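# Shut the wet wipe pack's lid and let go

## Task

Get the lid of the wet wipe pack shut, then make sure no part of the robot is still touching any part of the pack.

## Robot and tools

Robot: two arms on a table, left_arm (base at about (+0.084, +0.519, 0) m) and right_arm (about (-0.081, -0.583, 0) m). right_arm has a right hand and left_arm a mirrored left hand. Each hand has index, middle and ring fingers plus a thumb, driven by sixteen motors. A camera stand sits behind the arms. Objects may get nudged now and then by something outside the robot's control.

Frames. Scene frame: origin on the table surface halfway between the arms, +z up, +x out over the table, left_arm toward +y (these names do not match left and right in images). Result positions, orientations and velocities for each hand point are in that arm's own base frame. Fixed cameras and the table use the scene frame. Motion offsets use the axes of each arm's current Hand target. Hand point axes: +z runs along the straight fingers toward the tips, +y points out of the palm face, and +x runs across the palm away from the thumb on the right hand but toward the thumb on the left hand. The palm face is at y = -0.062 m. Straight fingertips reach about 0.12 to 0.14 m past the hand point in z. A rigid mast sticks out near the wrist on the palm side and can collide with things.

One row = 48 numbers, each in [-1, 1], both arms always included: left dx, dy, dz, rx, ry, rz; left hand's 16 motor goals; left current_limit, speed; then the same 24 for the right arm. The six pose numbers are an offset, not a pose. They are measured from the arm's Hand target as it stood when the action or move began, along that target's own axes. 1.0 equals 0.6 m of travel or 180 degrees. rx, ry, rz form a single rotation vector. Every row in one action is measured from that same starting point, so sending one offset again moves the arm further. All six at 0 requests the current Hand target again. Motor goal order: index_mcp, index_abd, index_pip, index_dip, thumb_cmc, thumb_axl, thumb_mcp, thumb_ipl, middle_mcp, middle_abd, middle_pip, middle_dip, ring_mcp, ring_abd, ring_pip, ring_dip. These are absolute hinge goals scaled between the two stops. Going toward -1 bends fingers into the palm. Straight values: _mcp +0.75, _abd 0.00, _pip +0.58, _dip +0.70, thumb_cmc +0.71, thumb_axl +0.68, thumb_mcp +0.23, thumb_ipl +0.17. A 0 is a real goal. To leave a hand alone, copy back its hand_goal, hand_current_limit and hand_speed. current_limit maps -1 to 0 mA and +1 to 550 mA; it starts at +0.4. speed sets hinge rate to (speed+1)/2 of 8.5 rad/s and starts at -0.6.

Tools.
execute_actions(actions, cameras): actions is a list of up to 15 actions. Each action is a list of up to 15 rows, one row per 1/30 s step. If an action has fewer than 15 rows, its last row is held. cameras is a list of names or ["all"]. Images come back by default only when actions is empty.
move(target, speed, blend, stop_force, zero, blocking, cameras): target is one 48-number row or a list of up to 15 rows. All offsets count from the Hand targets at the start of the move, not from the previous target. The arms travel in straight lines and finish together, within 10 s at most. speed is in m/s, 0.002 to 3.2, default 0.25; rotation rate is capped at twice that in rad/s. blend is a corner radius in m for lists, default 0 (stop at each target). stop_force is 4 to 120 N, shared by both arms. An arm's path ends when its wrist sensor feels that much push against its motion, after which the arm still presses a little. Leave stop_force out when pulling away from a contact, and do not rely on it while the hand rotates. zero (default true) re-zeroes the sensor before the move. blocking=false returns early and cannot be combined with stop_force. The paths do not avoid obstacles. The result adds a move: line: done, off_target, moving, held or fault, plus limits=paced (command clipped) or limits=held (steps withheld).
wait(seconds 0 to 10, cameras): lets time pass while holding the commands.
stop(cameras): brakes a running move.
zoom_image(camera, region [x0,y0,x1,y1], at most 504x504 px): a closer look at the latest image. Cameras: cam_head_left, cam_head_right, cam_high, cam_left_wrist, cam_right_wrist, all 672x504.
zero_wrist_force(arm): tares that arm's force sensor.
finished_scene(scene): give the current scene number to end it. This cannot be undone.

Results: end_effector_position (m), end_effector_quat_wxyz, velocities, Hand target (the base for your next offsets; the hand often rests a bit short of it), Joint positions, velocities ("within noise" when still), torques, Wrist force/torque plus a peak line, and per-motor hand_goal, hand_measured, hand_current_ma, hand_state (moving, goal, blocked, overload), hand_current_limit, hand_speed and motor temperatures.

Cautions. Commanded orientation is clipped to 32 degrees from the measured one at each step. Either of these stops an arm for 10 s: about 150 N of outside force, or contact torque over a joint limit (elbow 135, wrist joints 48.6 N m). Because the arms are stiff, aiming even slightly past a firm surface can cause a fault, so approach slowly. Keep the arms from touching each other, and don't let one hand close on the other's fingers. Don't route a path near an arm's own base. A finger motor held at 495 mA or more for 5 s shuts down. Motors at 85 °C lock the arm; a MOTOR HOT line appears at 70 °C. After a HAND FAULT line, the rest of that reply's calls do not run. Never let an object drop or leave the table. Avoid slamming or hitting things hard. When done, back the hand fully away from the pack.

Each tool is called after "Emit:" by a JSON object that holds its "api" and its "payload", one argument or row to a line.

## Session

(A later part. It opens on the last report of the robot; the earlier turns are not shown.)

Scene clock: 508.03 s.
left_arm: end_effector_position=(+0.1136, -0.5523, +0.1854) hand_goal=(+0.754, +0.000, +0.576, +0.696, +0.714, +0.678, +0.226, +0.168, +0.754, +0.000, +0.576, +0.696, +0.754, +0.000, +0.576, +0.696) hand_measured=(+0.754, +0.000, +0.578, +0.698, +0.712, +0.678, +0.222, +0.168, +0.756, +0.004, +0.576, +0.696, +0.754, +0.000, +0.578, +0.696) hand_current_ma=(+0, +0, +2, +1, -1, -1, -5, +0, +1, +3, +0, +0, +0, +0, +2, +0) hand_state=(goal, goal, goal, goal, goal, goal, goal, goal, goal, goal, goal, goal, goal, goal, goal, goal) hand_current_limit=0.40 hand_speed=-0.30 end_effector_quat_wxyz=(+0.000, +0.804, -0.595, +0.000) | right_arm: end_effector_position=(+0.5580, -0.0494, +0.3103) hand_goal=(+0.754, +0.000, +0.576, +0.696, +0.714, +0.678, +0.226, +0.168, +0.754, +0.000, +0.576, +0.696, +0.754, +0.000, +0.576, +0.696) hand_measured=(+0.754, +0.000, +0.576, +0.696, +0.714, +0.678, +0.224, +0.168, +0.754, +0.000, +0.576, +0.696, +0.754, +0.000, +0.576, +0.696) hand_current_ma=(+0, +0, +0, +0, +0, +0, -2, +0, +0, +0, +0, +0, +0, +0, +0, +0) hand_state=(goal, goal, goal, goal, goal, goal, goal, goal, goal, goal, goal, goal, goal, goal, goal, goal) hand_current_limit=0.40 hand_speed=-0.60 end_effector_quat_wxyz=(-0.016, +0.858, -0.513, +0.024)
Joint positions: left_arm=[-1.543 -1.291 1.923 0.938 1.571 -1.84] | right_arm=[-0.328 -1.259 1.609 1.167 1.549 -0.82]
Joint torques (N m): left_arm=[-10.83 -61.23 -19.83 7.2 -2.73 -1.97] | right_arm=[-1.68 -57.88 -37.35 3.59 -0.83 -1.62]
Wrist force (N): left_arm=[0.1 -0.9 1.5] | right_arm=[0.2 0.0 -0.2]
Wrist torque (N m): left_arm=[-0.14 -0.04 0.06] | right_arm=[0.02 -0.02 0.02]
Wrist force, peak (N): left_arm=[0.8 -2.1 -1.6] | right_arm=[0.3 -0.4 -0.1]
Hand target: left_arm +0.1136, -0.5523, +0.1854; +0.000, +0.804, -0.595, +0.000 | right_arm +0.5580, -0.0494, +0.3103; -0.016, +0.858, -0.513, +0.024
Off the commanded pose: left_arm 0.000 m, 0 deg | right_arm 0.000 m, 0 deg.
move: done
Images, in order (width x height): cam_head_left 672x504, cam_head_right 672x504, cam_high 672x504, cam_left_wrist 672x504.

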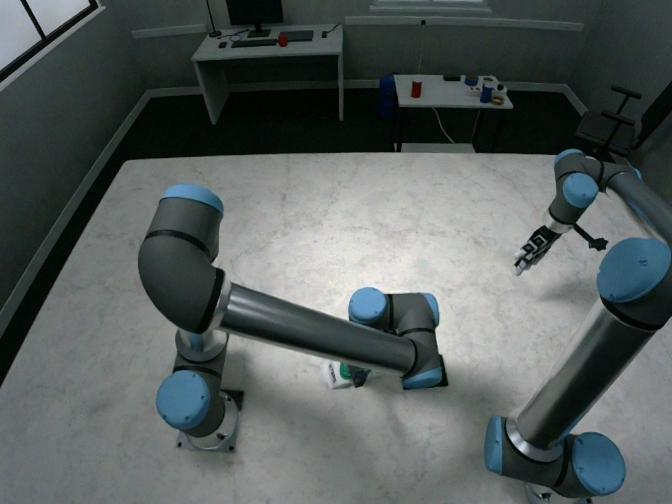

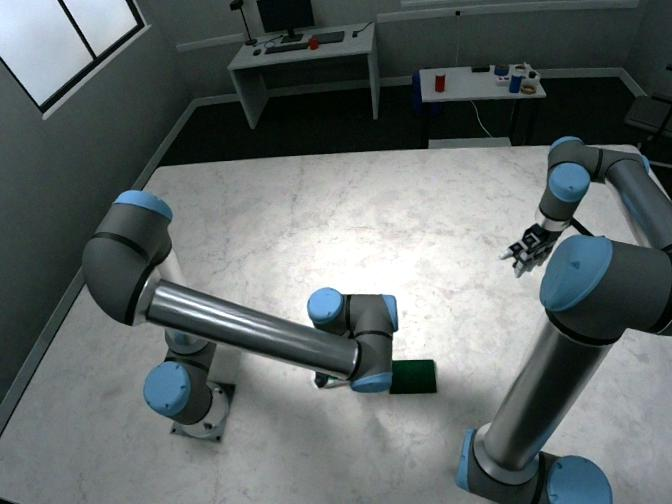

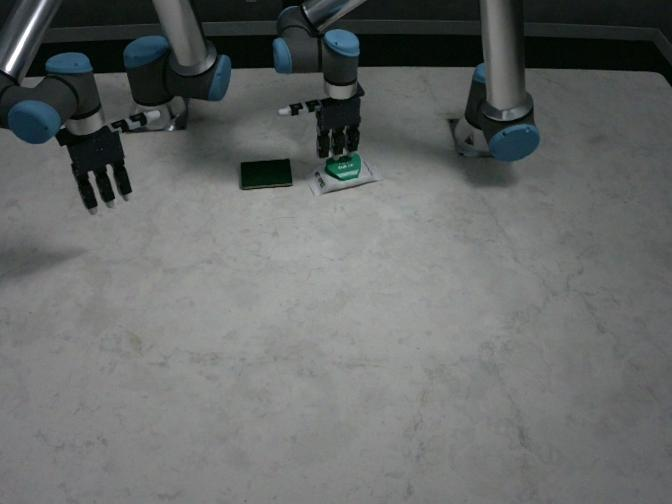

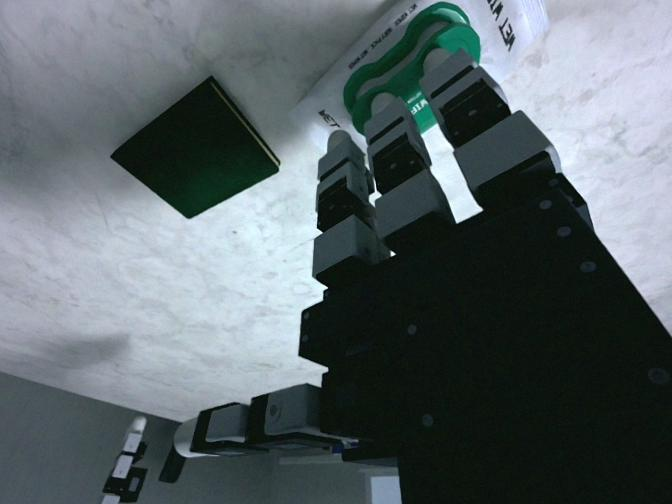

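Emit:
{"api": "move", "payload": {
  "target": [
    [-0.038,0,0,0,0,0,0.754,0,0.576,0.696,0.714,0.678,0.226,0.168,0.754,0,0.576,0.696,0.754,0,0.576,0.696,0.4,-0.3,0,0,0,0,0,0,0.754,0,0.576,0.696,0.714,0.678,0.226,0.168,0.754,0,0.576,0.696,0.754,0,0.576,0.696,0.4,-0.6],
    [-0.038,0,0.08,0,0,0,0.754,0,0.576,0.696,0.714,0.678,0.226,0.168,0.754,0,0.576,0.696,0.754,0,0.576,0.696,0.4,-0.3,0,0,0,0,0,0,0.754,0,0.576,0.696,0.714,0.678,0.226,0.168,0.754,0,0.576,0.696,0.754,0,0.576,0.696,0.4,-0.6]
  ],
  "speed": 0.05,
  "stop_force": 20,
  "cameras": ["cam_head_left","cam_high","cam_left_wrist"]
}}

Emit:
{"api": "zoom_image", "payload": {
  "camera": "cam_high",
  "region": [290, 110, 410, 230]
}}

Scene clock: 527.13 s.
left_arm: end_effector_position=(+0.1069, -0.5305, +0.1558) hand_goal=(+0.754, +0.000, +0.576, +0.696, +0.714, +0.678, +0.226, +0.168, +0.754, +0.000, +0.576, +0.696, +0.754, +0.000, +0.576, +0.696) hand_measured=(+0.752, +0.000, +0.576, +0.696, +0.712, +0.678, +0.222, +0.168, +0.752, +0.002, +0.576, +0.696, +0.752, +0.000, +0.576, +0.696) hand_current_ma=(-2, +0, +0, +1, -1, -1, -5, +0, -2, +2, +0, +0, -2, +0, +0, +0) hand_state=(goal, goal, goal, goal, goal, goal, goal, goal, goal, goal, goal, goal, goal, goal, goal, goal) hand_current_limit=0.40 hand_speed=-0.30 end_effector_quat_wxyz=(+0.000, +0.804, -0.595, +0.000) | right_arm: end_effector_position=(+0.5580, -0.0494, +0.3103) hand_goal=(+0.754, +0.000, +0.576, +0.696, +0.714, +0.678, +0.226, +0.168, +0.754, +0.000, +0.576, +0.696, +0.754, +0.000, +0.576, +0.696) hand_measured=(+0.754, +0.000, +0.576, +0.696, +0.714, +0.678, +0.224, +0.168, +0.754, +0.000, +0.576, +0.696, +0.754, +0.000, +0.576, +0.696) hand_current_ma=(+0, +0, +0, +0, +0, +0, -2, +0, +0, +0, +0, +0, +0, +0, +0, +0) hand_state=(goal, goal, goal, goal, goal, goal, goal, goal, goal, goal, goal, goal, goal, goal, goal, goal) hand_current_limit=0.40 hand_speed=-0.60 end_effector_quat_wxyz=(-0.016, +0.858, -0.513, +0.024)
Joint positions: left_arm=[-1.556 -1.292 1.99 0.872 1.571 -1.853] | right_arm=[-0.328 -1.259 1.609 1.167 1.549 -0.82]
Joint torques (N m): left_arm=[-1.28 -51.6 -29.12 5.12 -1.97 -1.53] | right_arm=[-0.88 -58.18 -36.94 3.51 -0.85 -1.53]
Wrist force (N): left_arm=[0.4 -1.6 -17.3] | right_arm=[0.0 -0.1 0.0]
Wrist torque (N m): left_arm=[1.31 -0.45 0.10] | right_arm=[-0.01 0.00 0.00]
Wrist force, peak (N): left_arm=[-0.4 -1.1 -51.7] | right_arm=[0.1 -0.4 -0.2]
Hand target: left_arm +0.1069, -0.5305, +0.1558; +0.000, +0.804, -0.595, +0.000 (not the last commanded pose) | right_arm +0.5580, -0.0494, +0.3103; -0.016, +0.858, -0.513, +0.024
Off the commanded pose: left_arm 0.018 m, 0 deg | right_arm 0.000 m, 0 deg.
move: contact (left_arm); path passed 1 of 2 targets
Images, in order (width x height): cam_head_left 672x504, cam_high 672x504, cam_left_wrist 672x504.

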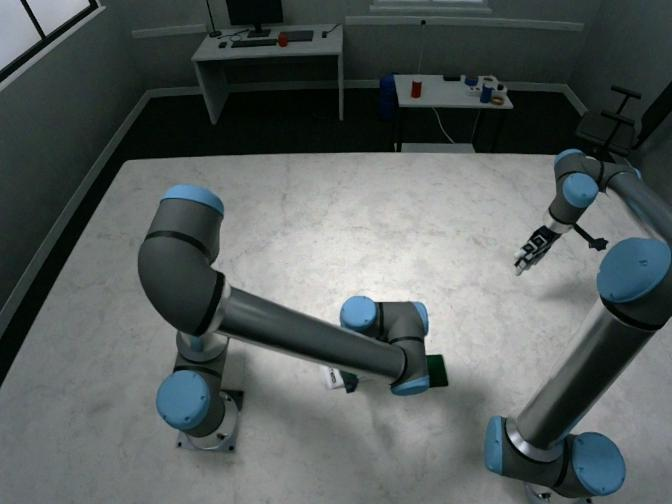

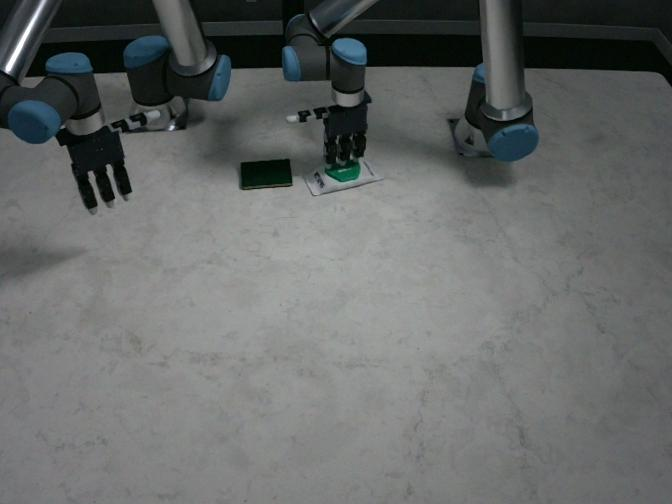

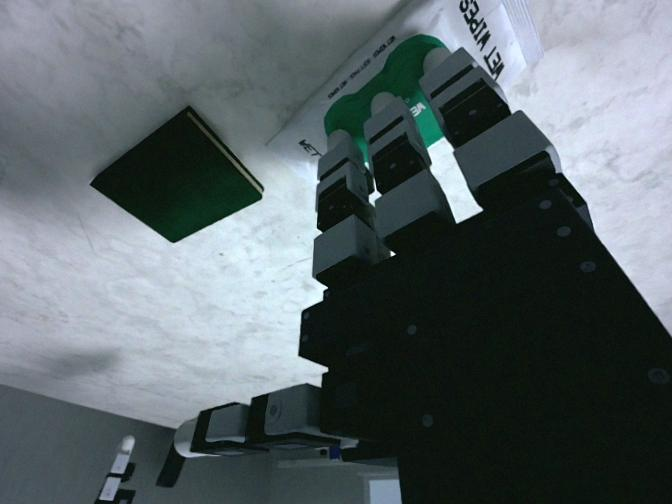

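Scaled by 4.200 from the camera's 672x504 image, which has a finer 960x720 frame.

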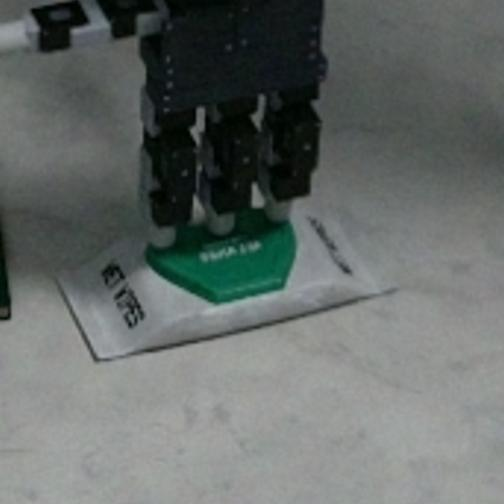

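Emit:
{"api": "move", "payload": {
  "target": [
    [0,0,-0.1,0,0,0,0.754,0,0.576,0.696,0.714,0.678,0.226,0.168,0.754,0,0.576,0.696,0.754,0,0.576,0.696,0.4,-0.3,0,0,0,0,0,0,0.754,0,0.576,0.696,0.714,0.678,0.226,0.168,0.754,0,0.576,0.696,0.754,0,0.576,0.696,0.4,-0.6],
    [0,-0.5,-0.3,0,0,0,0.754,0,0.576,0.696,0.714,0.678,0.226,0.168,0.754,0,0.576,0.696,0.754,0,0.576,0.696,0.4,-0.3,0,0,0,0,0,0,0.754,0,0.576,0.696,0.714,0.678,0.226,0.168,0.754,0,0.576,0.696,0.754,0,0.576,0.696,0.4,-0.6]
  ],
  "speed": 0.3,
  "blend": [0.03,0],
  "cameras": ["cam_head_left","cam_high","cam_left_wrist"]
}}

Emit:
{"api": "zoom_image", "payload": {
  "camera": "cam_high",
  "region": [290, 110, 410, 230]
}}

Emit:
{"api": "zoom_image", "payload": {
  "camera": "cam_head_left",
  "region": [290, 310, 410, 430]
}}

Scene clock: 538.60 s.
left_arm: end_effector_position=(+0.3936, -0.4425, +0.3357) hand_goal=(+0.754, +0.000, +0.576, +0.696, +0.714, +0.678, +0.226, +0.168, +0.754, +0.000, +0.576, +0.696, +0.754, +0.000, +0.576, +0.696) hand_measured=(+0.752, +0.000, +0.576, +0.696, +0.714, +0.678, +0.222, +0.168, +0.752, +0.002, +0.576, +0.696, +0.752, +0.000, +0.576, +0.696) hand_current_ma=(-2, +0, +0, +1, -1, -1, -5, +0, -2, +2, +0, +0, -1, +0, +0, +0) hand_state=(goal, goal, goal, goal, goal, goal, goal, goal, goal, goal, goal, goal, goal, goal, goal, goal) hand_current_limit=0.40 hand_speed=-0.30 end_effector_quat_wxyz=(+0.000, +0.804, -0.595, +0.000) | right_arm: end_effector_position=(+0.5580, -0.0494, +0.3103) hand_goal=(+0.754, +0.000, +0.576, +0.696, +0.714, +0.678, +0.226, +0.168, +0.754, +0.000, +0.576, +0.696, +0.754, +0.000, +0.576, +0.696) hand_measured=(+0.754, +0.000, +0.576, +0.696, +0.714, +0.678, +0.224, +0.168, +0.754, +0.000, +0.576, +0.696, +0.754, +0.000, +0.576, +0.696) hand_current_ma=(+0, +0, +0, +0, +0, +0, -2, +0, +0, +0, +0, +0, +0, +0, +0, +0) hand_state=(goal, goal, goal, goal, goal, goal, goal, goal, goal, goal, goal, goal, goal, goal, goal, goal) hand_current_limit=0.40 hand_speed=-0.60 end_effector_quat_wxyz=(-0.016, +0.858, -0.513, +0.024)
Joint positions: left_arm=[-0.99 -1.293 1.628 1.235 1.571 -1.287] | right_arm=[-0.328 -1.259 1.609 1.167 1.549 -0.82]
Joint torques (N m): left_arm=[10.99 -46.63 -42.23 7.47 3.22 2.33] | right_arm=[-0.19 -56.62 -36.59 3.53 -1.11 -1.61]
Wrist force (N): left_arm=[0.3 -1.1 1.7] | right_arm=[0.3 -0.2 0.0]
Wrist torque (N m): left_arm=[-0.15 -0.02 -0.16] | right_arm=[-0.03 -0.04 0.02]
Wrist force, peak (N): left_arm=[0.3 -1.1 -17.7] | right_arm=[0.0 -0.4 0.3]
Hand target: left_arm +0.3937, -0.4425, +0.3358; +0.000, +0.804, -0.595, +0.000 | right_arm +0.5580, -0.0494, +0.3103; -0.016, +0.858, -0.513, +0.024
Off the commanded pose: left_arm 0.000 m, 0 deg | right_arm 0.000 m, 0 deg.
move: done
Images, in order (width x height): cam_head_left 672x504, cam_high 672x504, cam_left_wrist 672x504.

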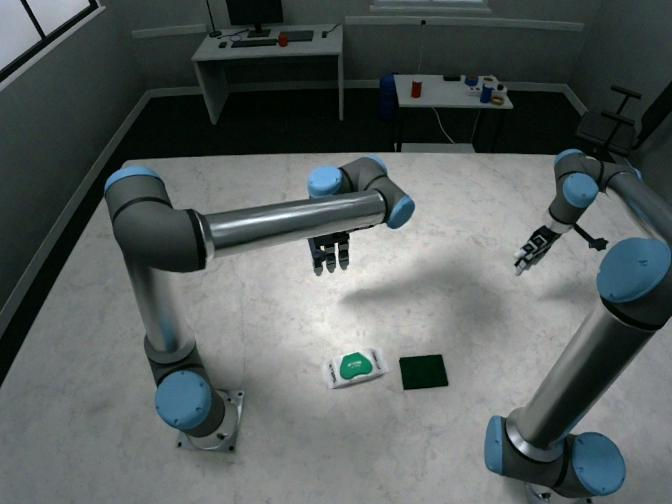

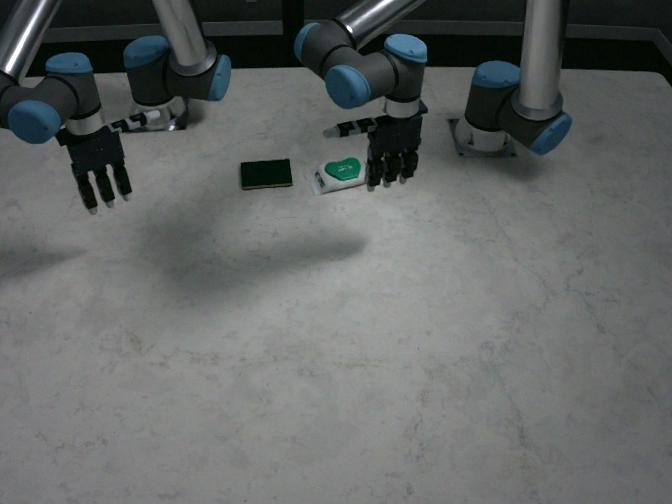

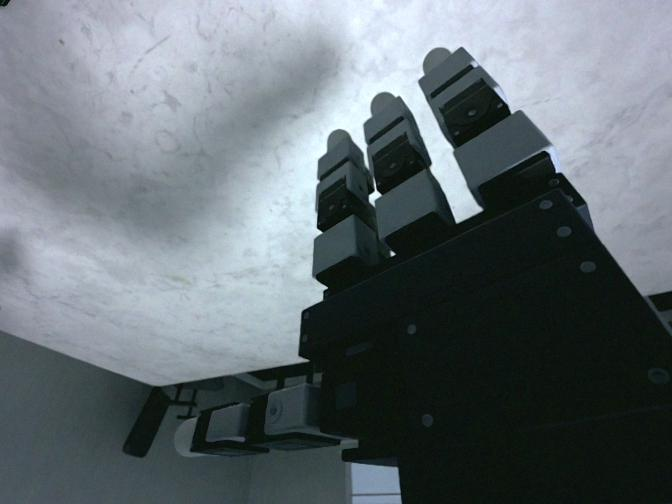

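Scaled by 4.200 from the camera's 672x504 image, which has a finer 960x720 frame.

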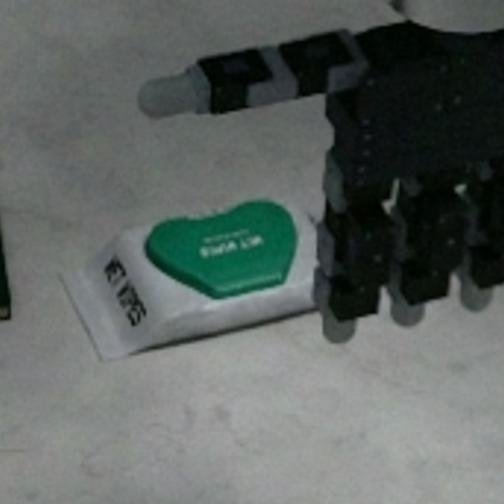

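Scaled by 4.200 from the camera's 672x504 image, which has a finer 960x720 frame.

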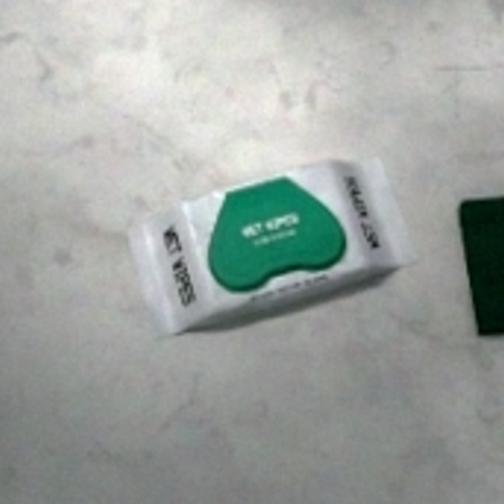

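Emit:
{"api": "move", "payload": {
  "target": [-0.478,-0.146,0,0,0,0,0.754,0,0.576,0.696,0.714,0.678,0.226,0.168,0.754,0,0.576,0.696,0.754,0,0.576,0.696,0.4,-0.3,-0.579,-0.138,0.21,-0.0166,-0.0079,0,0.754,0,0.576,0.696,0.714,0.678,0.226,0.168,0.754,0,0.576,0.696,0.754,0,0.576,0.696,0.4,-0.6],
  "speed": 0.3,
  "cameras": ["cam_head_left","cam_high","cam_right_wrist"]
}}

Emit:
{"api": "zoom_image", "payload": {
  "camera": "cam_high",
  "region": [200, 130, 320, 250]
}}

Emit:
{"api": "zoom_image", "payload": {
  "camera": "cam_head_left",
  "region": [370, 260, 490, 380]
}}

Scene clock: 571.03 s.
left_arm: end_effector_position=(+0.3935, -0.1427, +0.3355) hand_goal=(+0.754, +0.000, +0.576, +0.696, +0.714, +0.678, +0.226, +0.168, +0.754, +0.000, +0.576, +0.696, +0.754, +0.000, +0.576, +0.696) hand_measured=(+0.752, +0.000, +0.576, +0.696, +0.714, +0.678, +0.222, +0.168, +0.752, +0.002, +0.576, +0.696, +0.752, +0.000, +0.576, +0.696) hand_current_ma=(-2, +0, +0, +1, -1, -1, -5, +0, -2, +2, +0, +0, -1, +0, +0, +0) hand_state=(goal, goal, goal, goal, goal, goal, goal, goal, goal, goal, goal, goal, goal, goal, goal, goal) hand_current_limit=0.40 hand_speed=-0.30 end_effector_quat_wxyz=(+0.000, +0.804, -0.595, +0.000) | right_arm: end_effector_position=(+0.4740, +0.2960, +0.1802) hand_goal=(+0.754, +0.000, +0.576, +0.696, +0.714, +0.678, +0.226, +0.168, +0.754, +0.000, +0.576, +0.696, +0.754, +0.000, +0.576, +0.696) hand_measured=(+0.754, +0.000, +0.576, +0.696, +0.714, +0.678, +0.224, +0.168, +0.754, +0.000, +0.576, +0.696, +0.754, +0.000, +0.576, +0.696) hand_current_ma=(+0, +0, +0, +0, +0, +0, -2, +0, +0, +0, +0, +0, +0, +0, +0, +0) hand_state=(goal, goal, goal, goal, goal, goal, goal, goal, goal, goal, goal, goal, goal, goal, goal, goal) hand_current_limit=0.40 hand_speed=-0.60 end_effector_quat_wxyz=(+0.000, +0.858, -0.513, +0.000)
Joint positions: left_arm=[-0.575 -1.516 1.893 1.193 1.572 -0.872] | right_arm=[0.24 -1.136 1.708 0.998 1.571 -0.253]
Joint torques (N m): left_arm=[12.34 -47.78 -24.86 2.28 3.23 1.76] | right_arm=[16.26 -54.12 -43.82 1.77 2.27 1.92]
Wrist force (N): left_arm=[0.2 -0.9 1.6] | right_arm=[0.5 -0.4 0.0]
Wrist torque (N m): left_arm=[-0.15 -0.06 -0.16] | right_arm=[0.01 -0.03 -0.23]
Wrist force, peak (N): left_arm=[1.8 -0.4 1.9] | right_arm=[-1.4 -0.9 1.0]
Hand target: left_arm +0.3935, -0.1426, +0.3355; +0.000, +0.804, -0.595, +0.000 | right_arm +0.4740, +0.2961, +0.1801; +0.000, +0.858, -0.513, +0.000
Off the commanded pose: left_arm 0.000 m, 0 deg | right_arm 0.000 m, 0 deg.
move: done
Images, in order (width x height): cam_head_left 672x504, cam_high 672x504, cam_right_wrist 672x504.

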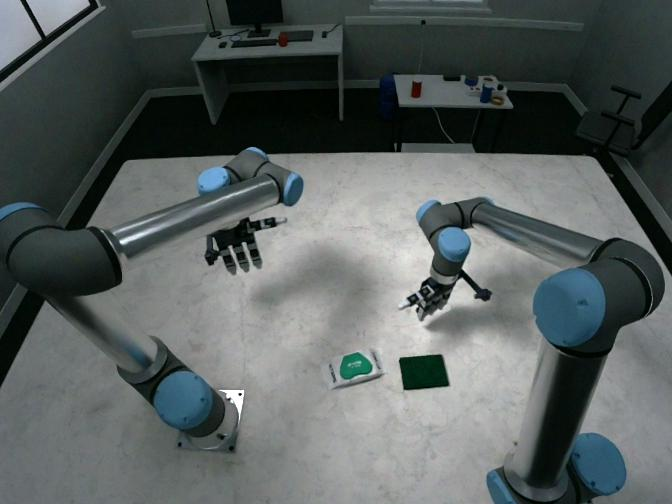

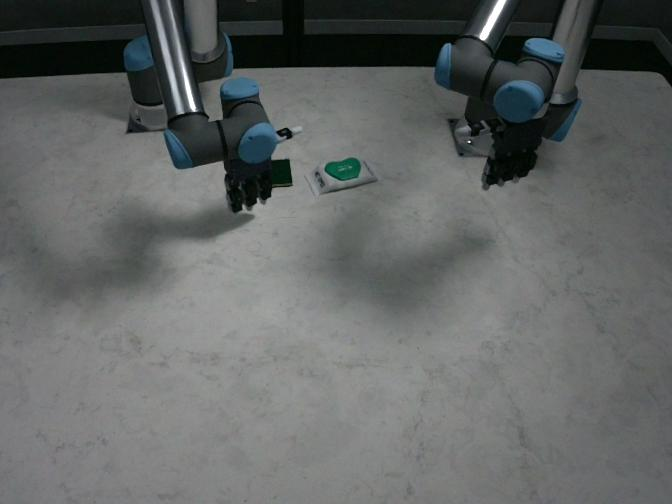

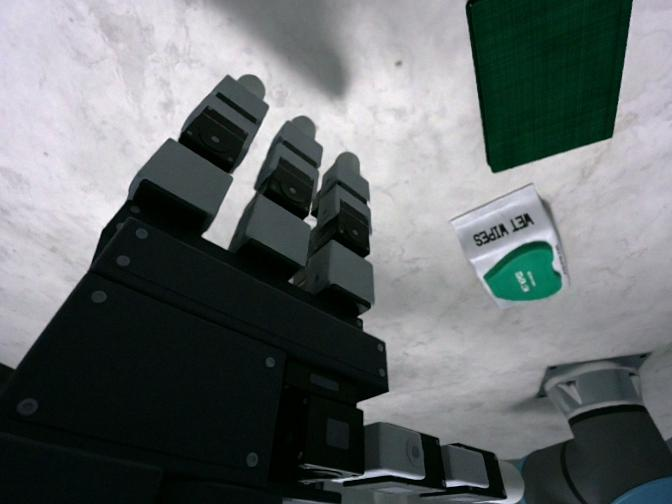

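Scaled by 4.200 from the camera's 672x504 image, which has a finer 960x720 frame.

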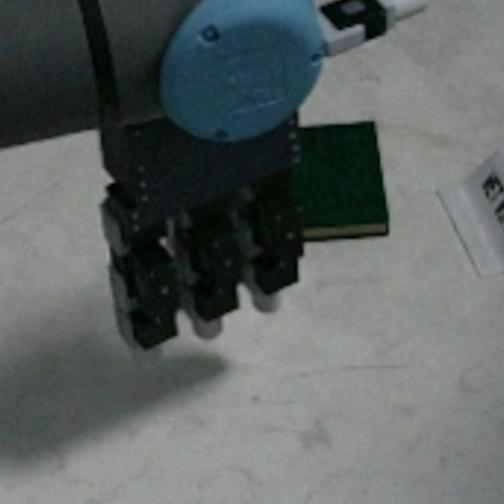

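Scaled by 4.200 from the camera's 672x504 image, which has a finer 960x720 frame.

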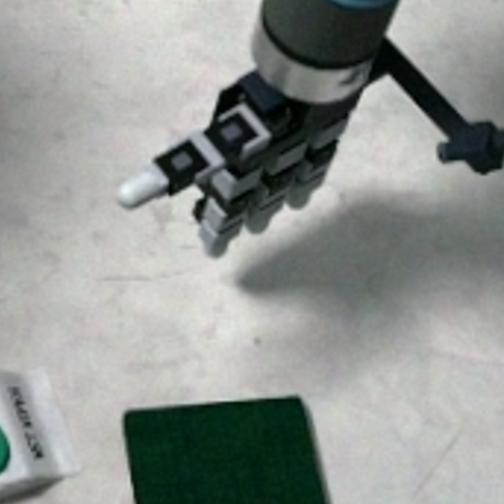

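Emit:
{"api": "finished_scene", "payload": {
  "scene": 1
}}

The scene is finished: the task was done.


## Next scene

The same job, from a new start.

Emit:
{"api": "execute_actions", "payload": {
  "actions": []
}}

Emit:
{"api": "zoom_image", "payload": {
  "camera": "cam_head_left",
  "region": [240, 260, 480, 440]
}}

Emit:
{"api": "zoom_image", "payload": {
  "camera": "cam_high",
  "region": [230, 80, 470, 260]
}}

Scene clock: 0.00 s.
left_arm: end_effector_position=(+0.5578, -0.6263, +0.3493) hand_goal=(+0.754, +0.000, +0.576, +0.696, +0.714, +0.678, +0.226, +0.168, +0.754, +0.000, +0.576, +0.696, +0.754, +0.000, +0.576, +0.696) hand_measured=(+0.754, +0.000, +0.576, +0.696, +0.714, +0.678, +0.226, +0.168, +0.754, +0.000, +0.576, +0.696, +0.754, +0.000, +0.576, +0.696) hand_current_ma=(+0, +0, +0, +0, +0, +0, +0, +0, +0, +0, +0, +0, +0, +0, +0, +0) hand_state=(goal, goal, goal, goal, goal, goal, goal, goal, goal, goal, goal, goal, goal, goal, goal, goal) hand_current_limit=0.40 hand_speed=-0.60 end_effector_quat_wxyz=(-0.031, -0.032, +0.988, +0.147) | right_arm: end_effector_position=(+0.7505, -0.1083, +0.2322) hand_goal=(+0.754, +0.000, +0.576, +0.696, +0.714, +0.678, +0.226, +0.168, +0.754, +0.000, +0.576, +0.696, +0.754, +0.000, +0.576, +0.696) hand_measured=(+0.754, +0.000, +0.576, +0.696, +0.714, +0.678, +0.226, +0.168, +0.754, +0.000, +0.576, +0.696, +0.754, +0.000, +0.576, +0.696) hand_current_ma=(+0, +0, +0, +0, +0, +0, +0, +0, +0, +0, +0, +0, +0, +0, +0, +0) hand_state=(goal, goal, goal, goal, goal, goal, goal, goal, goal, goal, goal, goal, goal, goal, goal, goal) hand_current_limit=0.40 hand_speed=-0.60 end_effector_quat_wxyz=(-0.031, +0.709, +0.588, +0.388)
Joint positions: left_arm=[-1.089 -0.585 0.577 1.872 1.5 0.406] | right_arm=[-0.631 -1.202 1.86 0.742 0.786 2.768]
Joint velocities: within noise
Joint torques (N m): no reading
Motor temperatures (°C): left_arm=[35 31 29 32 34 38] | right_arm=[33 32 27 36 37 32]
Wrist force (N): no reading
Wrist torque (N m): no reading
Wrist force, peak (N): no reading
Hand target: left_arm +0.5578, -0.6263, +0.3493; -0.031, -0.032, +0.988, +0.147 | right_arm +0.7505, -0.1083, +0.2322; -0.031, +0.709, +0.588, +0.388

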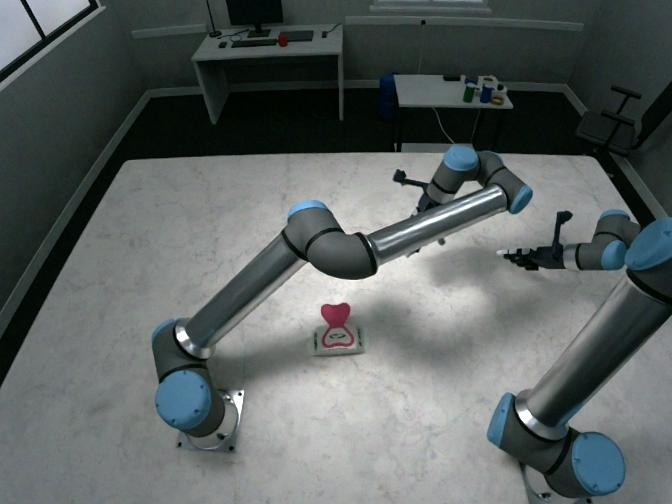

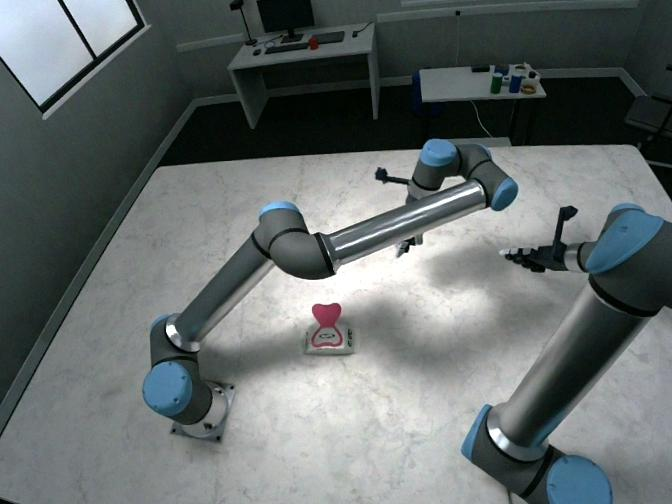

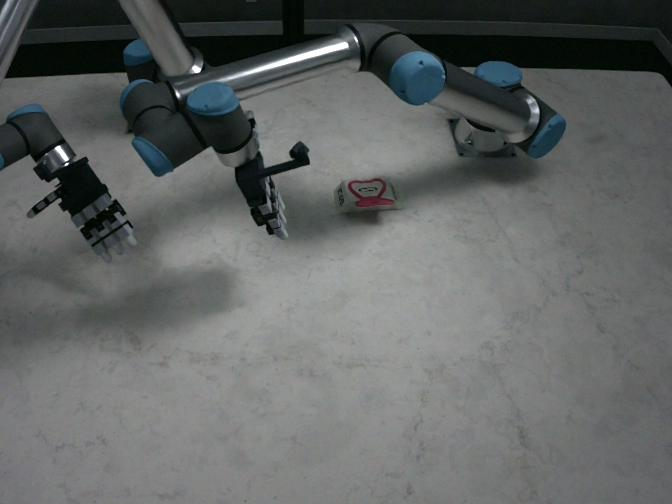

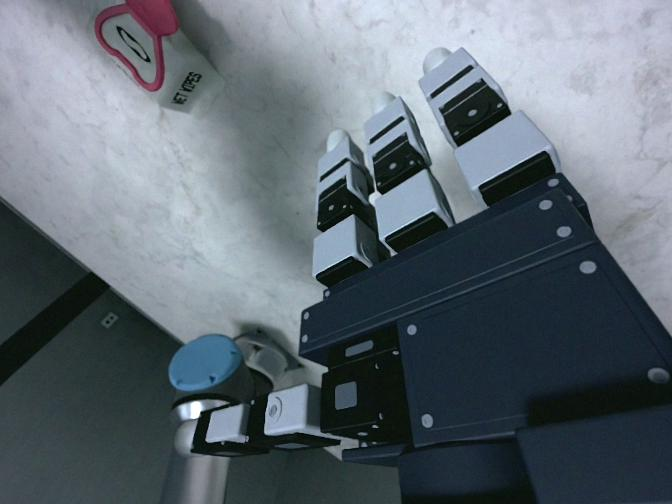

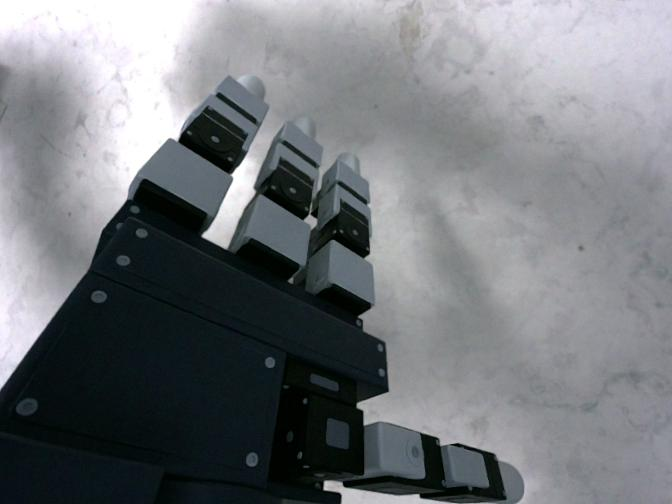

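Scaled by 2.100 from the camera's 672x504 image, which has a finer 960x720 frame.

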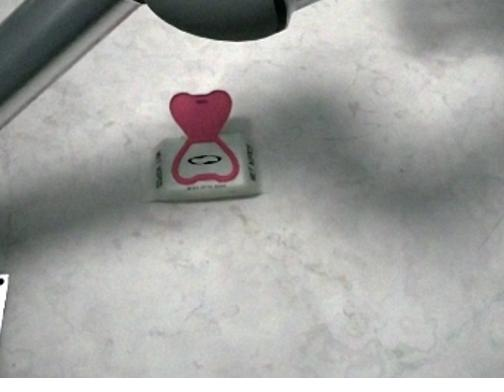

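Scaled by 2.100 from the camera's 672x504 image, which has a finer 960x720 frame.

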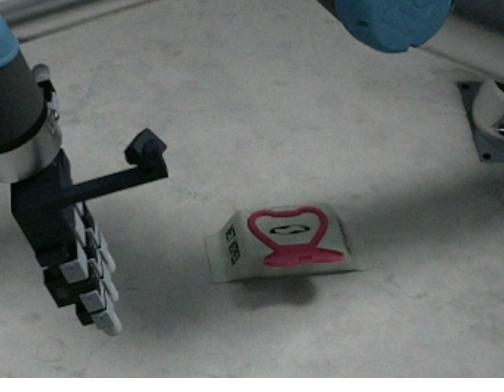

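Emit:
{"api": "move", "payload": {
  "target": [
    [0.151,0.298,0.1855,0.0873,0.0613,-0.4975,0.754,0,0.576,0.696,0.714,0.678,0.226,0.168,0.754,0,0.576,0.696,0.754,0,0.576,0.696,0.4,-0.6,0,0,0,0,0,0,0.754,0,0.576,0.696,0.714,0.678,0.226,0.168,0.754,0,0.576,0.696,0.754,0,0.576,0.696,0.4,-0.6],
    [0.2004,0.2432,0.3913,0.0873,0.0613,-0.4975,0.754,0,0.576,0.696,0.714,0.678,0.226,0.168,0.754,0,0.576,0.696,0.754,0,0.576,0.696,0.4,-0.6,0,0,0,0,0,0,0.754,0,0.576,0.696,0.714,0.678,0.226,0.168,0.754,0,0.576,0.696,0.754,0,0.576,0.696,0.4,-0.6]
  ],
  "speed": [0.6,0.35],
  "blend": [0.03,0],
  "cameras": ["cam_head_left","cam_high","cam_left_wrist"]
}}

Emit:
{"api": "zoom_image", "payload": {
  "camera": "cam_head_left",
  "region": [280, 260, 400, 380]
}}

Emit:
{"api": "zoom_image", "payload": {
  "camera": "cam_high",
  "region": [310, 120, 450, 260]
}}

Scene clock: 72.73 s.
left_arm: end_effector_position=(+0.4136, -0.4281, +0.1739) hand_goal=(+0.754, +0.000, +0.576, +0.696, +0.714, +0.678, +0.226, +0.168, +0.754, +0.000, +0.576, +0.696, +0.754, +0.000, +0.576, +0.696) hand_measured=(+0.754, +0.000, +0.576, +0.696, +0.714, +0.678, +0.222, +0.168, +0.754, +0.000, +0.576, +0.696, +0.754, +0.000, +0.576, +0.696) hand_current_ma=(+0, +0, +1, +0, +0, -1, -5, +0, +0, +0, +1, +0, +0, +0, +1, +0) hand_state=(goal, goal, goal, goal, goal, goal, goal, goal, goal, goal, goal, goal, goal, goal, goal, goal) hand_current_limit=0.40 hand_speed=-0.60 end_effector_quat_wxyz=(+0.000, +0.732, -0.682, +0.001) | right_arm: end_effector_position=(+0.7505, -0.1083, +0.2322) hand_goal=(+0.754, +0.000, +0.576, +0.696, +0.714, +0.678, +0.226, +0.168, +0.754, +0.000, +0.576, +0.696, +0.754, +0.000, +0.576, +0.696) hand_measured=(+0.754, +0.000, +0.576, +0.696, +0.714, +0.678, +0.226, +0.168, +0.754, +0.000, +0.576, +0.696, +0.754, +0.000, +0.576, +0.696) hand_current_ma=(+0, +0, +0, +0, +0, +0, +0, +0, +0, +0, +0, +0, +0, +0, +0, +0) hand_state=(goal, goal, goal, goal, goal, goal, goal, goal, goal, goal, goal, goal, goal, goal, goal, goal) hand_current_limit=0.40 hand_speed=-0.60 end_effector_quat_wxyz=(-0.031, +0.709, +0.588, +0.388)
Joint positions: left_arm=[-0.954 -1.138 1.725 0.983 1.571 -1.024] | right_arm=[-0.631 -1.202 1.86 0.742 0.786 2.768]
Joint torques (N m): left_arm=[-12.27 -53.64 -20.06 0.25 -3.1 -1.74] | right_arm=[-0.06 -58.11 -30.59 3.13 -2.02 -0.51]
Wrist force (N): left_arm=[0.1 0.2 0.4] | right_arm=[0.3 -0.2 0.0]
Wrist torque (N m): left_arm=[-0.05 -0.06 0.05] | right_arm=[-0.02 -0.04 0.02]
Wrist force, peak (N): left_arm=[-2.1 -0.2 -1.5] | right_arm=[0.4 -0.7 -0.4]
Hand target: left_arm +0.4136, -0.4281, +0.1738; +0.000, +0.732, -0.682, +0.001 | right_arm +0.7505, -0.1083, +0.2322; -0.031, +0.709, +0.588, +0.388
Off the commanded pose: left_arm 0.000 m, 0 deg | right_arm 0.000 m, 0 deg.
move: done
Images, in order (width x height): cam_head_left 672x504, cam_high 672x504, cam_left_wrist 672x504.

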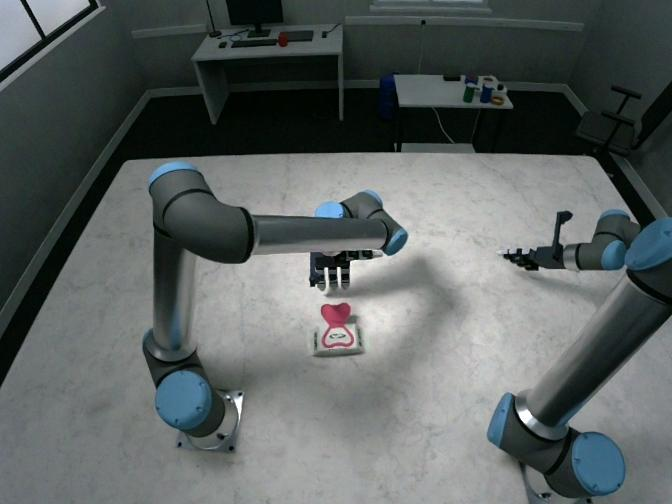

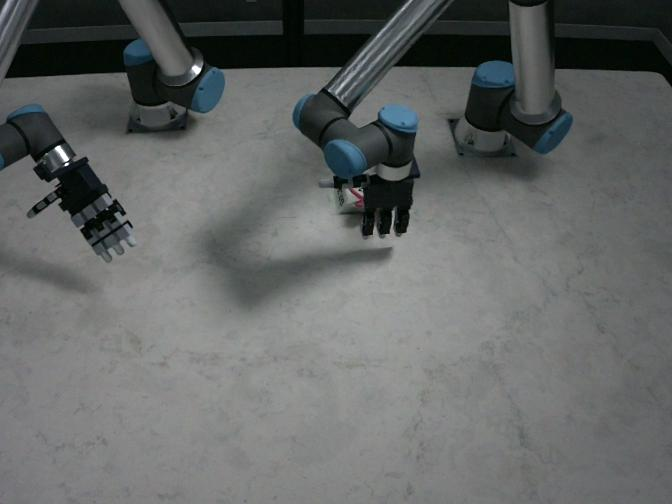

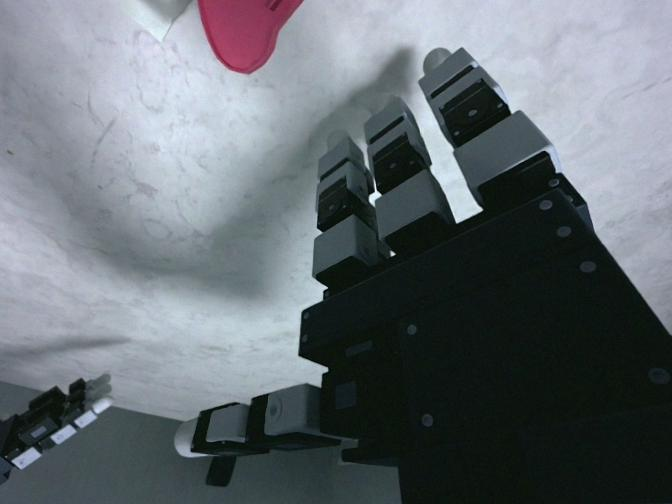

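Scaled by 4.200 from the camera's 672x504 image, which has a finer 960x720 frame.

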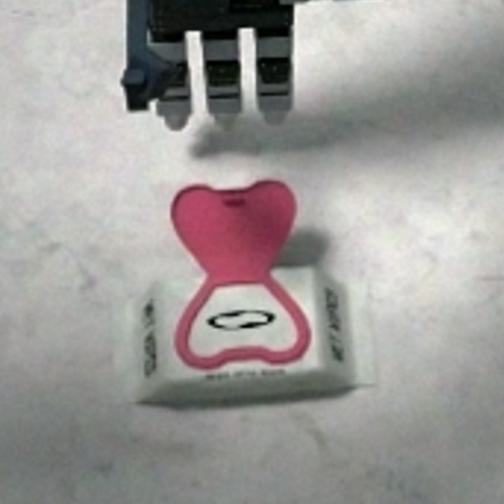

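Scaled by 3.600 from the camera's 672x504 image, which has a finer 960x720 frame.

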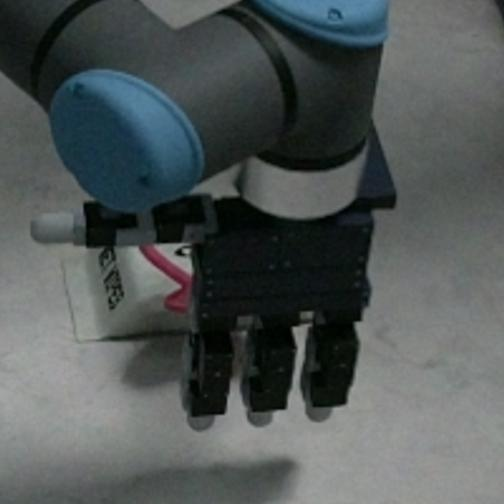

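Emit:
{"api": "move", "payload": {
  "target": [
    [0.0167,0.1667,0,0,0,0,0.754,0,0.576,0.696,0.714,0.678,0.226,0.168,0.754,0,0.576,0.696,0.754,0,0.576,0.696,0.4,-0.6,0,0,0,0,0,0,0.754,0,0.576,0.696,0.714,0.678,0.226,0.168,0.754,0,0.576,0.696,0.754,0,0.576,0.696,0.4,-0.6],
    [0.0167,0.267,-0.0167,0,0,0,0.754,0,0.576,0.696,0.714,0.678,0.226,0.168,0.754,0,0.576,0.696,0.754,0,0.576,0.696,0.4,-0.6,0,0,0,0,0,0,0.754,0,0.576,0.696,0.714,0.678,0.226,0.168,0.754,0,0.576,0.696,0.754,0,0.576,0.696,0.4,-0.6],
    [0.0167,0.35,-0.0167,0,0,0,0.754,0,0.576,0.696,0.714,0.678,0.226,0.168,0.754,0,0.576,0.696,0.754,0,0.576,0.696,0.4,-0.6,0,0,0,0,0,0,0.754,0,0.576,0.696,0.714,0.678,0.226,0.168,0.754,0,0.576,0.696,0.754,0,0.576,0.696,0.4,-0.6],
    [0.0167,0.353,0.05,0,0,0,0.754,0,0.576,0.696,0.714,0.678,0.226,0.168,0.754,0,0.576,0.696,0.754,0,0.576,0.696,0.4,-0.6,0,0,0,0,0,0,0.754,0,0.576,0.696,0.714,0.678,0.226,0.168,0.754,0,0.576,0.696,0.754,0,0.576,0.696,0.4,-0.6]
  ],
  "speed": [0.2,0.12,0.12,0.03],
  "stop_force": 20,
  "cameras": ["cam_high"]
}}

Emit:
{"api": "move", "payload": {
  "target": [
    [0,0,-0.12,0,0,0,0.754,0,0.576,0.696,0.714,0.678,0.226,0.168,0.754,0,0.576,0.696,0.754,0,0.576,0.696,0.4,-0.6,0,0,0,0,0,0,0.754,0,0.576,0.696,0.714,0.678,0.226,0.168,0.754,0,0.576,0.696,0.754,0,0.576,0.696,0.4,-0.6],
    [0,-0.35,-0.2,0,0,0,0.754,0,0.576,0.696,0.714,0.678,0.226,0.168,0.754,0,0.576,0.696,0.754,0,0.576,0.696,0.4,-0.6,0,0,0,0,0,0,0.754,0,0.576,0.696,0.714,0.678,0.226,0.168,0.754,0,0.576,0.696,0.754,0,0.576,0.696,0.4,-0.6]
  ],
  "speed": 0.3,
  "blend": [0.03,0],
  "cameras": ["cam_head_left","cam_high"]
}}

Emit:
{"api": "zoom_image", "payload": {
  "camera": "cam_head_left",
  "region": [280, 280, 400, 400]
}}

Emit:
{"api": "zoom_image", "payload": {
  "camera": "cam_high",
  "region": [310, 120, 430, 240]
}}

Scene clock: 110.10 s.
left_arm: end_effector_position=(+0.2043, -0.4529, +0.1723) hand_goal=(+0.754, +0.000, +0.576, +0.696, +0.714, +0.678, +0.226, +0.168, +0.754, +0.000, +0.576, +0.696, +0.754, +0.000, +0.576, +0.696) hand_measured=(+0.756, -0.002, +0.578, +0.696, +0.714, +0.678, +0.222, +0.168, +0.758, +0.000, +0.578, +0.696, +0.758, +0.000, +0.578, +0.696) hand_current_ma=(+3, -1, +1, +0, +0, -1, -5, +0, +4, +0, +3, +1, +4, +0, +2, +0) hand_state=(goal, goal, goal, goal, goal, goal, goal, goal, goal, goal, goal, goal, goal, goal, goal, goal) hand_current_limit=0.40 hand_speed=-0.60 end_effector_quat_wxyz=(+0.000, +0.732, -0.682, +0.001) | right_arm: end_effector_position=(+0.7505, -0.1083, +0.2322) hand_goal=(+0.754, +0.000, +0.576, +0.696, +0.714, +0.678, +0.226, +0.168, +0.754, +0.000, +0.576, +0.696, +0.754, +0.000, +0.576, +0.696) hand_measured=(+0.754, +0.000, +0.576, +0.696, +0.714, +0.678, +0.226, +0.168, +0.754, +0.000, +0.576, +0.696, +0.754, +0.000, +0.576, +0.696) hand_current_ma=(+0, +0, +0, +0, +0, +0, +0, +0, +0, +0, +0, +0, +0, +0, +0, +0) hand_state=(goal, goal, goal, goal, goal, goal, goal, goal, goal, goal, goal, goal, goal, goal, goal, goal) hand_current_limit=0.40 hand_speed=-0.60 end_effector_quat_wxyz=(-0.031, +0.709, +0.588, +0.388)
Joint positions: left_arm=[-1.322 -1.317 1.987 0.9 1.57 -1.393] | right_arm=[-0.631 -1.202 1.86 0.742 0.786 2.768]
Joint torques (N m): left_arm=[11.71 -48.56 -30.63 4.37 -2.36 1.14] | right_arm=[-2.13 -57.78 -30.23 3.34 -2.07 -0.89]
Wrist force (N): left_arm=[-0.4 -0.1 -20.4] | right_arm=[0.4 -0.3 -0.2]
Wrist torque (N m): left_arm=[1.66 -0.74 -0.05] | right_arm=[-0.01 -0.03 0.02]
Wrist force, peak (N): left_arm=[-0.3 -0.6 -43.1] | right_arm=[0.6 -0.6 0.0]
Hand target: left_arm +0.2043, -0.4529, +0.1723; +0.000, +0.732, -0.682, +0.001 (not the last commanded pose) | right_arm +0.7505, -0.1083, +0.2322; -0.031, +0.709, +0.588, +0.388
Off the commanded pose: left_arm 0.029 m, 0 deg | right_arm 0.000 m, 0 deg.
move: contact (left_arm); path passed 3 of 4 targets
Images, in order (width x height): cam_high 672x504.

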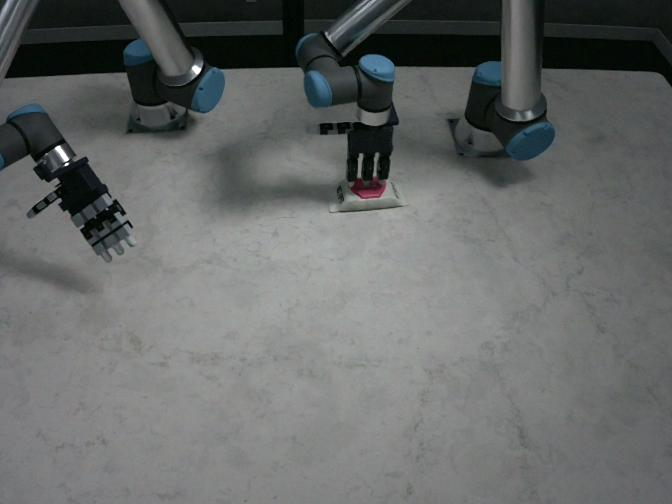

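Scene clock: 111.70 s.
left_arm: end_effector_position=(+0.4136, -0.4380, +0.2924) hand_goal=(+0.754, +0.000, +0.576, +0.696, +0.714, +0.678, +0.226, +0.168, +0.754, +0.000, +0.576, +0.696, +0.754, +0.000, +0.576, +0.696) hand_measured=(+0.754, -0.002, +0.578, +0.696, +0.714, +0.678, +0.222, +0.168, +0.754, +0.000, +0.578, +0.696, +0.754, +0.000, +0.578, +0.696) hand_current_ma=(+0, -1, +1, +0, +0, -1, -5, +0, +0, +0, +2, +1, +0, +0, +2, +0) hand_state=(goal, goal, goal, goal, goal, goal, goal, goal, goal, goal, goal, goal, goal, goal, goal, goal) hand_current_limit=0.40 hand_speed=-0.60 end_effector_quat_wxyz=(+0.000, +0.732, -0.682, +0.001) | right_arm: end_effector_position=(+0.7505, -0.1083, +0.2322) hand_goal=(+0.754, +0.000, +0.576, +0.696, +0.714, +0.678, +0.226, +0.168, +0.754, +0.000, +0.576, +0.696, +0.754, +0.000, +0.576, +0.696) hand_measured=(+0.754, +0.000, +0.576, +0.696, +0.714, +0.678, +0.226, +0.168, +0.754, +0.000, +0.576, +0.696, +0.754, +0.000, +0.576, +0.696) hand_current_ma=(+0, +0, +0, +0, +0, +0, +0, +0, +0, +0, +0, +0, +0, +0, +0, +0) hand_state=(goal, goal, goal, goal, goal, goal, goal, goal, goal, goal, goal, goal, goal, goal, goal, goal) hand_current_limit=0.40 hand_speed=-0.60 end_effector_quat_wxyz=(-0.031, +0.709, +0.588, +0.388)
Joint positions: left_arm=[-0.963 -1.22 1.609 1.18 1.571 -1.034] | right_arm=[-0.631 -1.202 1.86 0.742 0.786 2.768]
Joint torques (N m): left_arm=[13.65 -51.91 -43.19 7.18 3.16 1.94] | right_arm=[-0.08 -57.8 -30.32 3.45 -2.07 -0.71]
Wrist force (N): left_arm=[-0.2 0.0 0.0] | right_arm=[0.2 -0.3 -0.2]
Wrist torque (N m): left_arm=[0.01 0.00 -0.25] | right_arm=[-0.02 -0.01 0.01]
Wrist force, peak (N): left_arm=[0.0 -0.3 -20.4] | right_arm=[0.4 -0.6 -0.2]
Hand target: left_arm +0.4137, -0.4380, +0.2924; +0.000, +0.732, -0.682, +0.001 | right_arm +0.7505, -0.1083, +0.2322; -0.031, +0.709, +0.588, +0.388
Off the commanded pose: left_arm 0.000 m, 0 deg | right_arm 0.000 m, 0 deg.
move: done
Images, in order (width x height): cam_head_left 672x504, cam_high 672x504.

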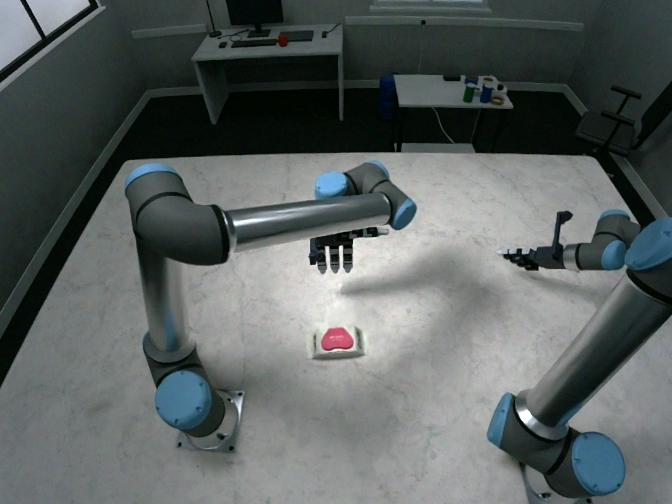

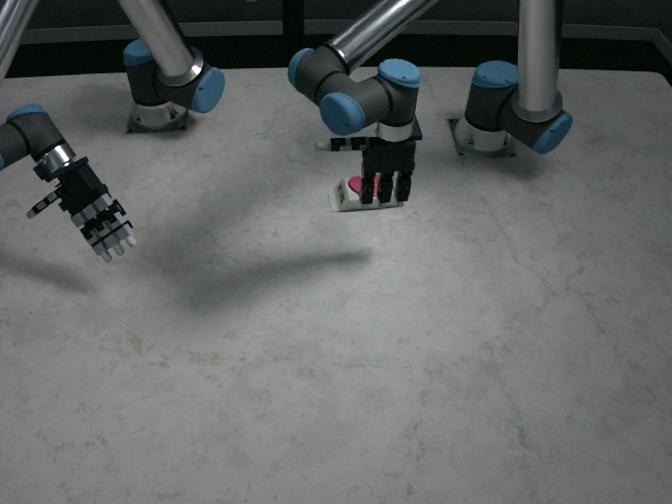

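Scaled by 4.200 from the camera's 672x504 image, which has a finer 960x720 frame.

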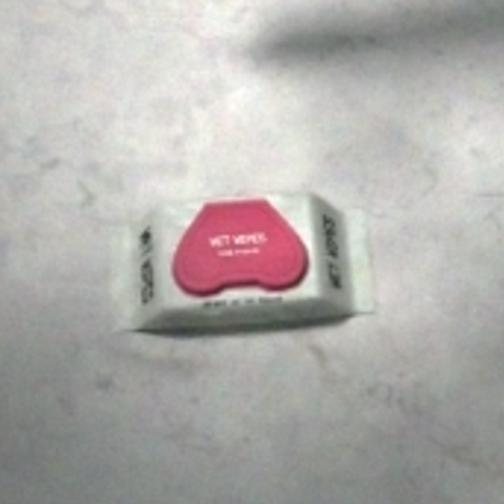

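Scaled by 4.200 from the camera's 672x504 image, which has a finer 960x720 frame.

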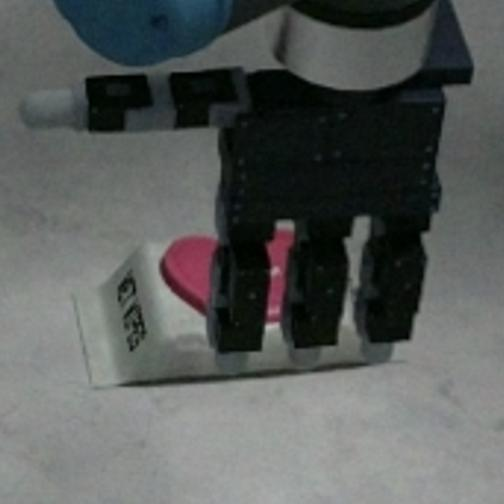

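Emit:
{"api": "finished_scene", "payload": {
  "scene": 2
}}

The scene is finished: the task was done.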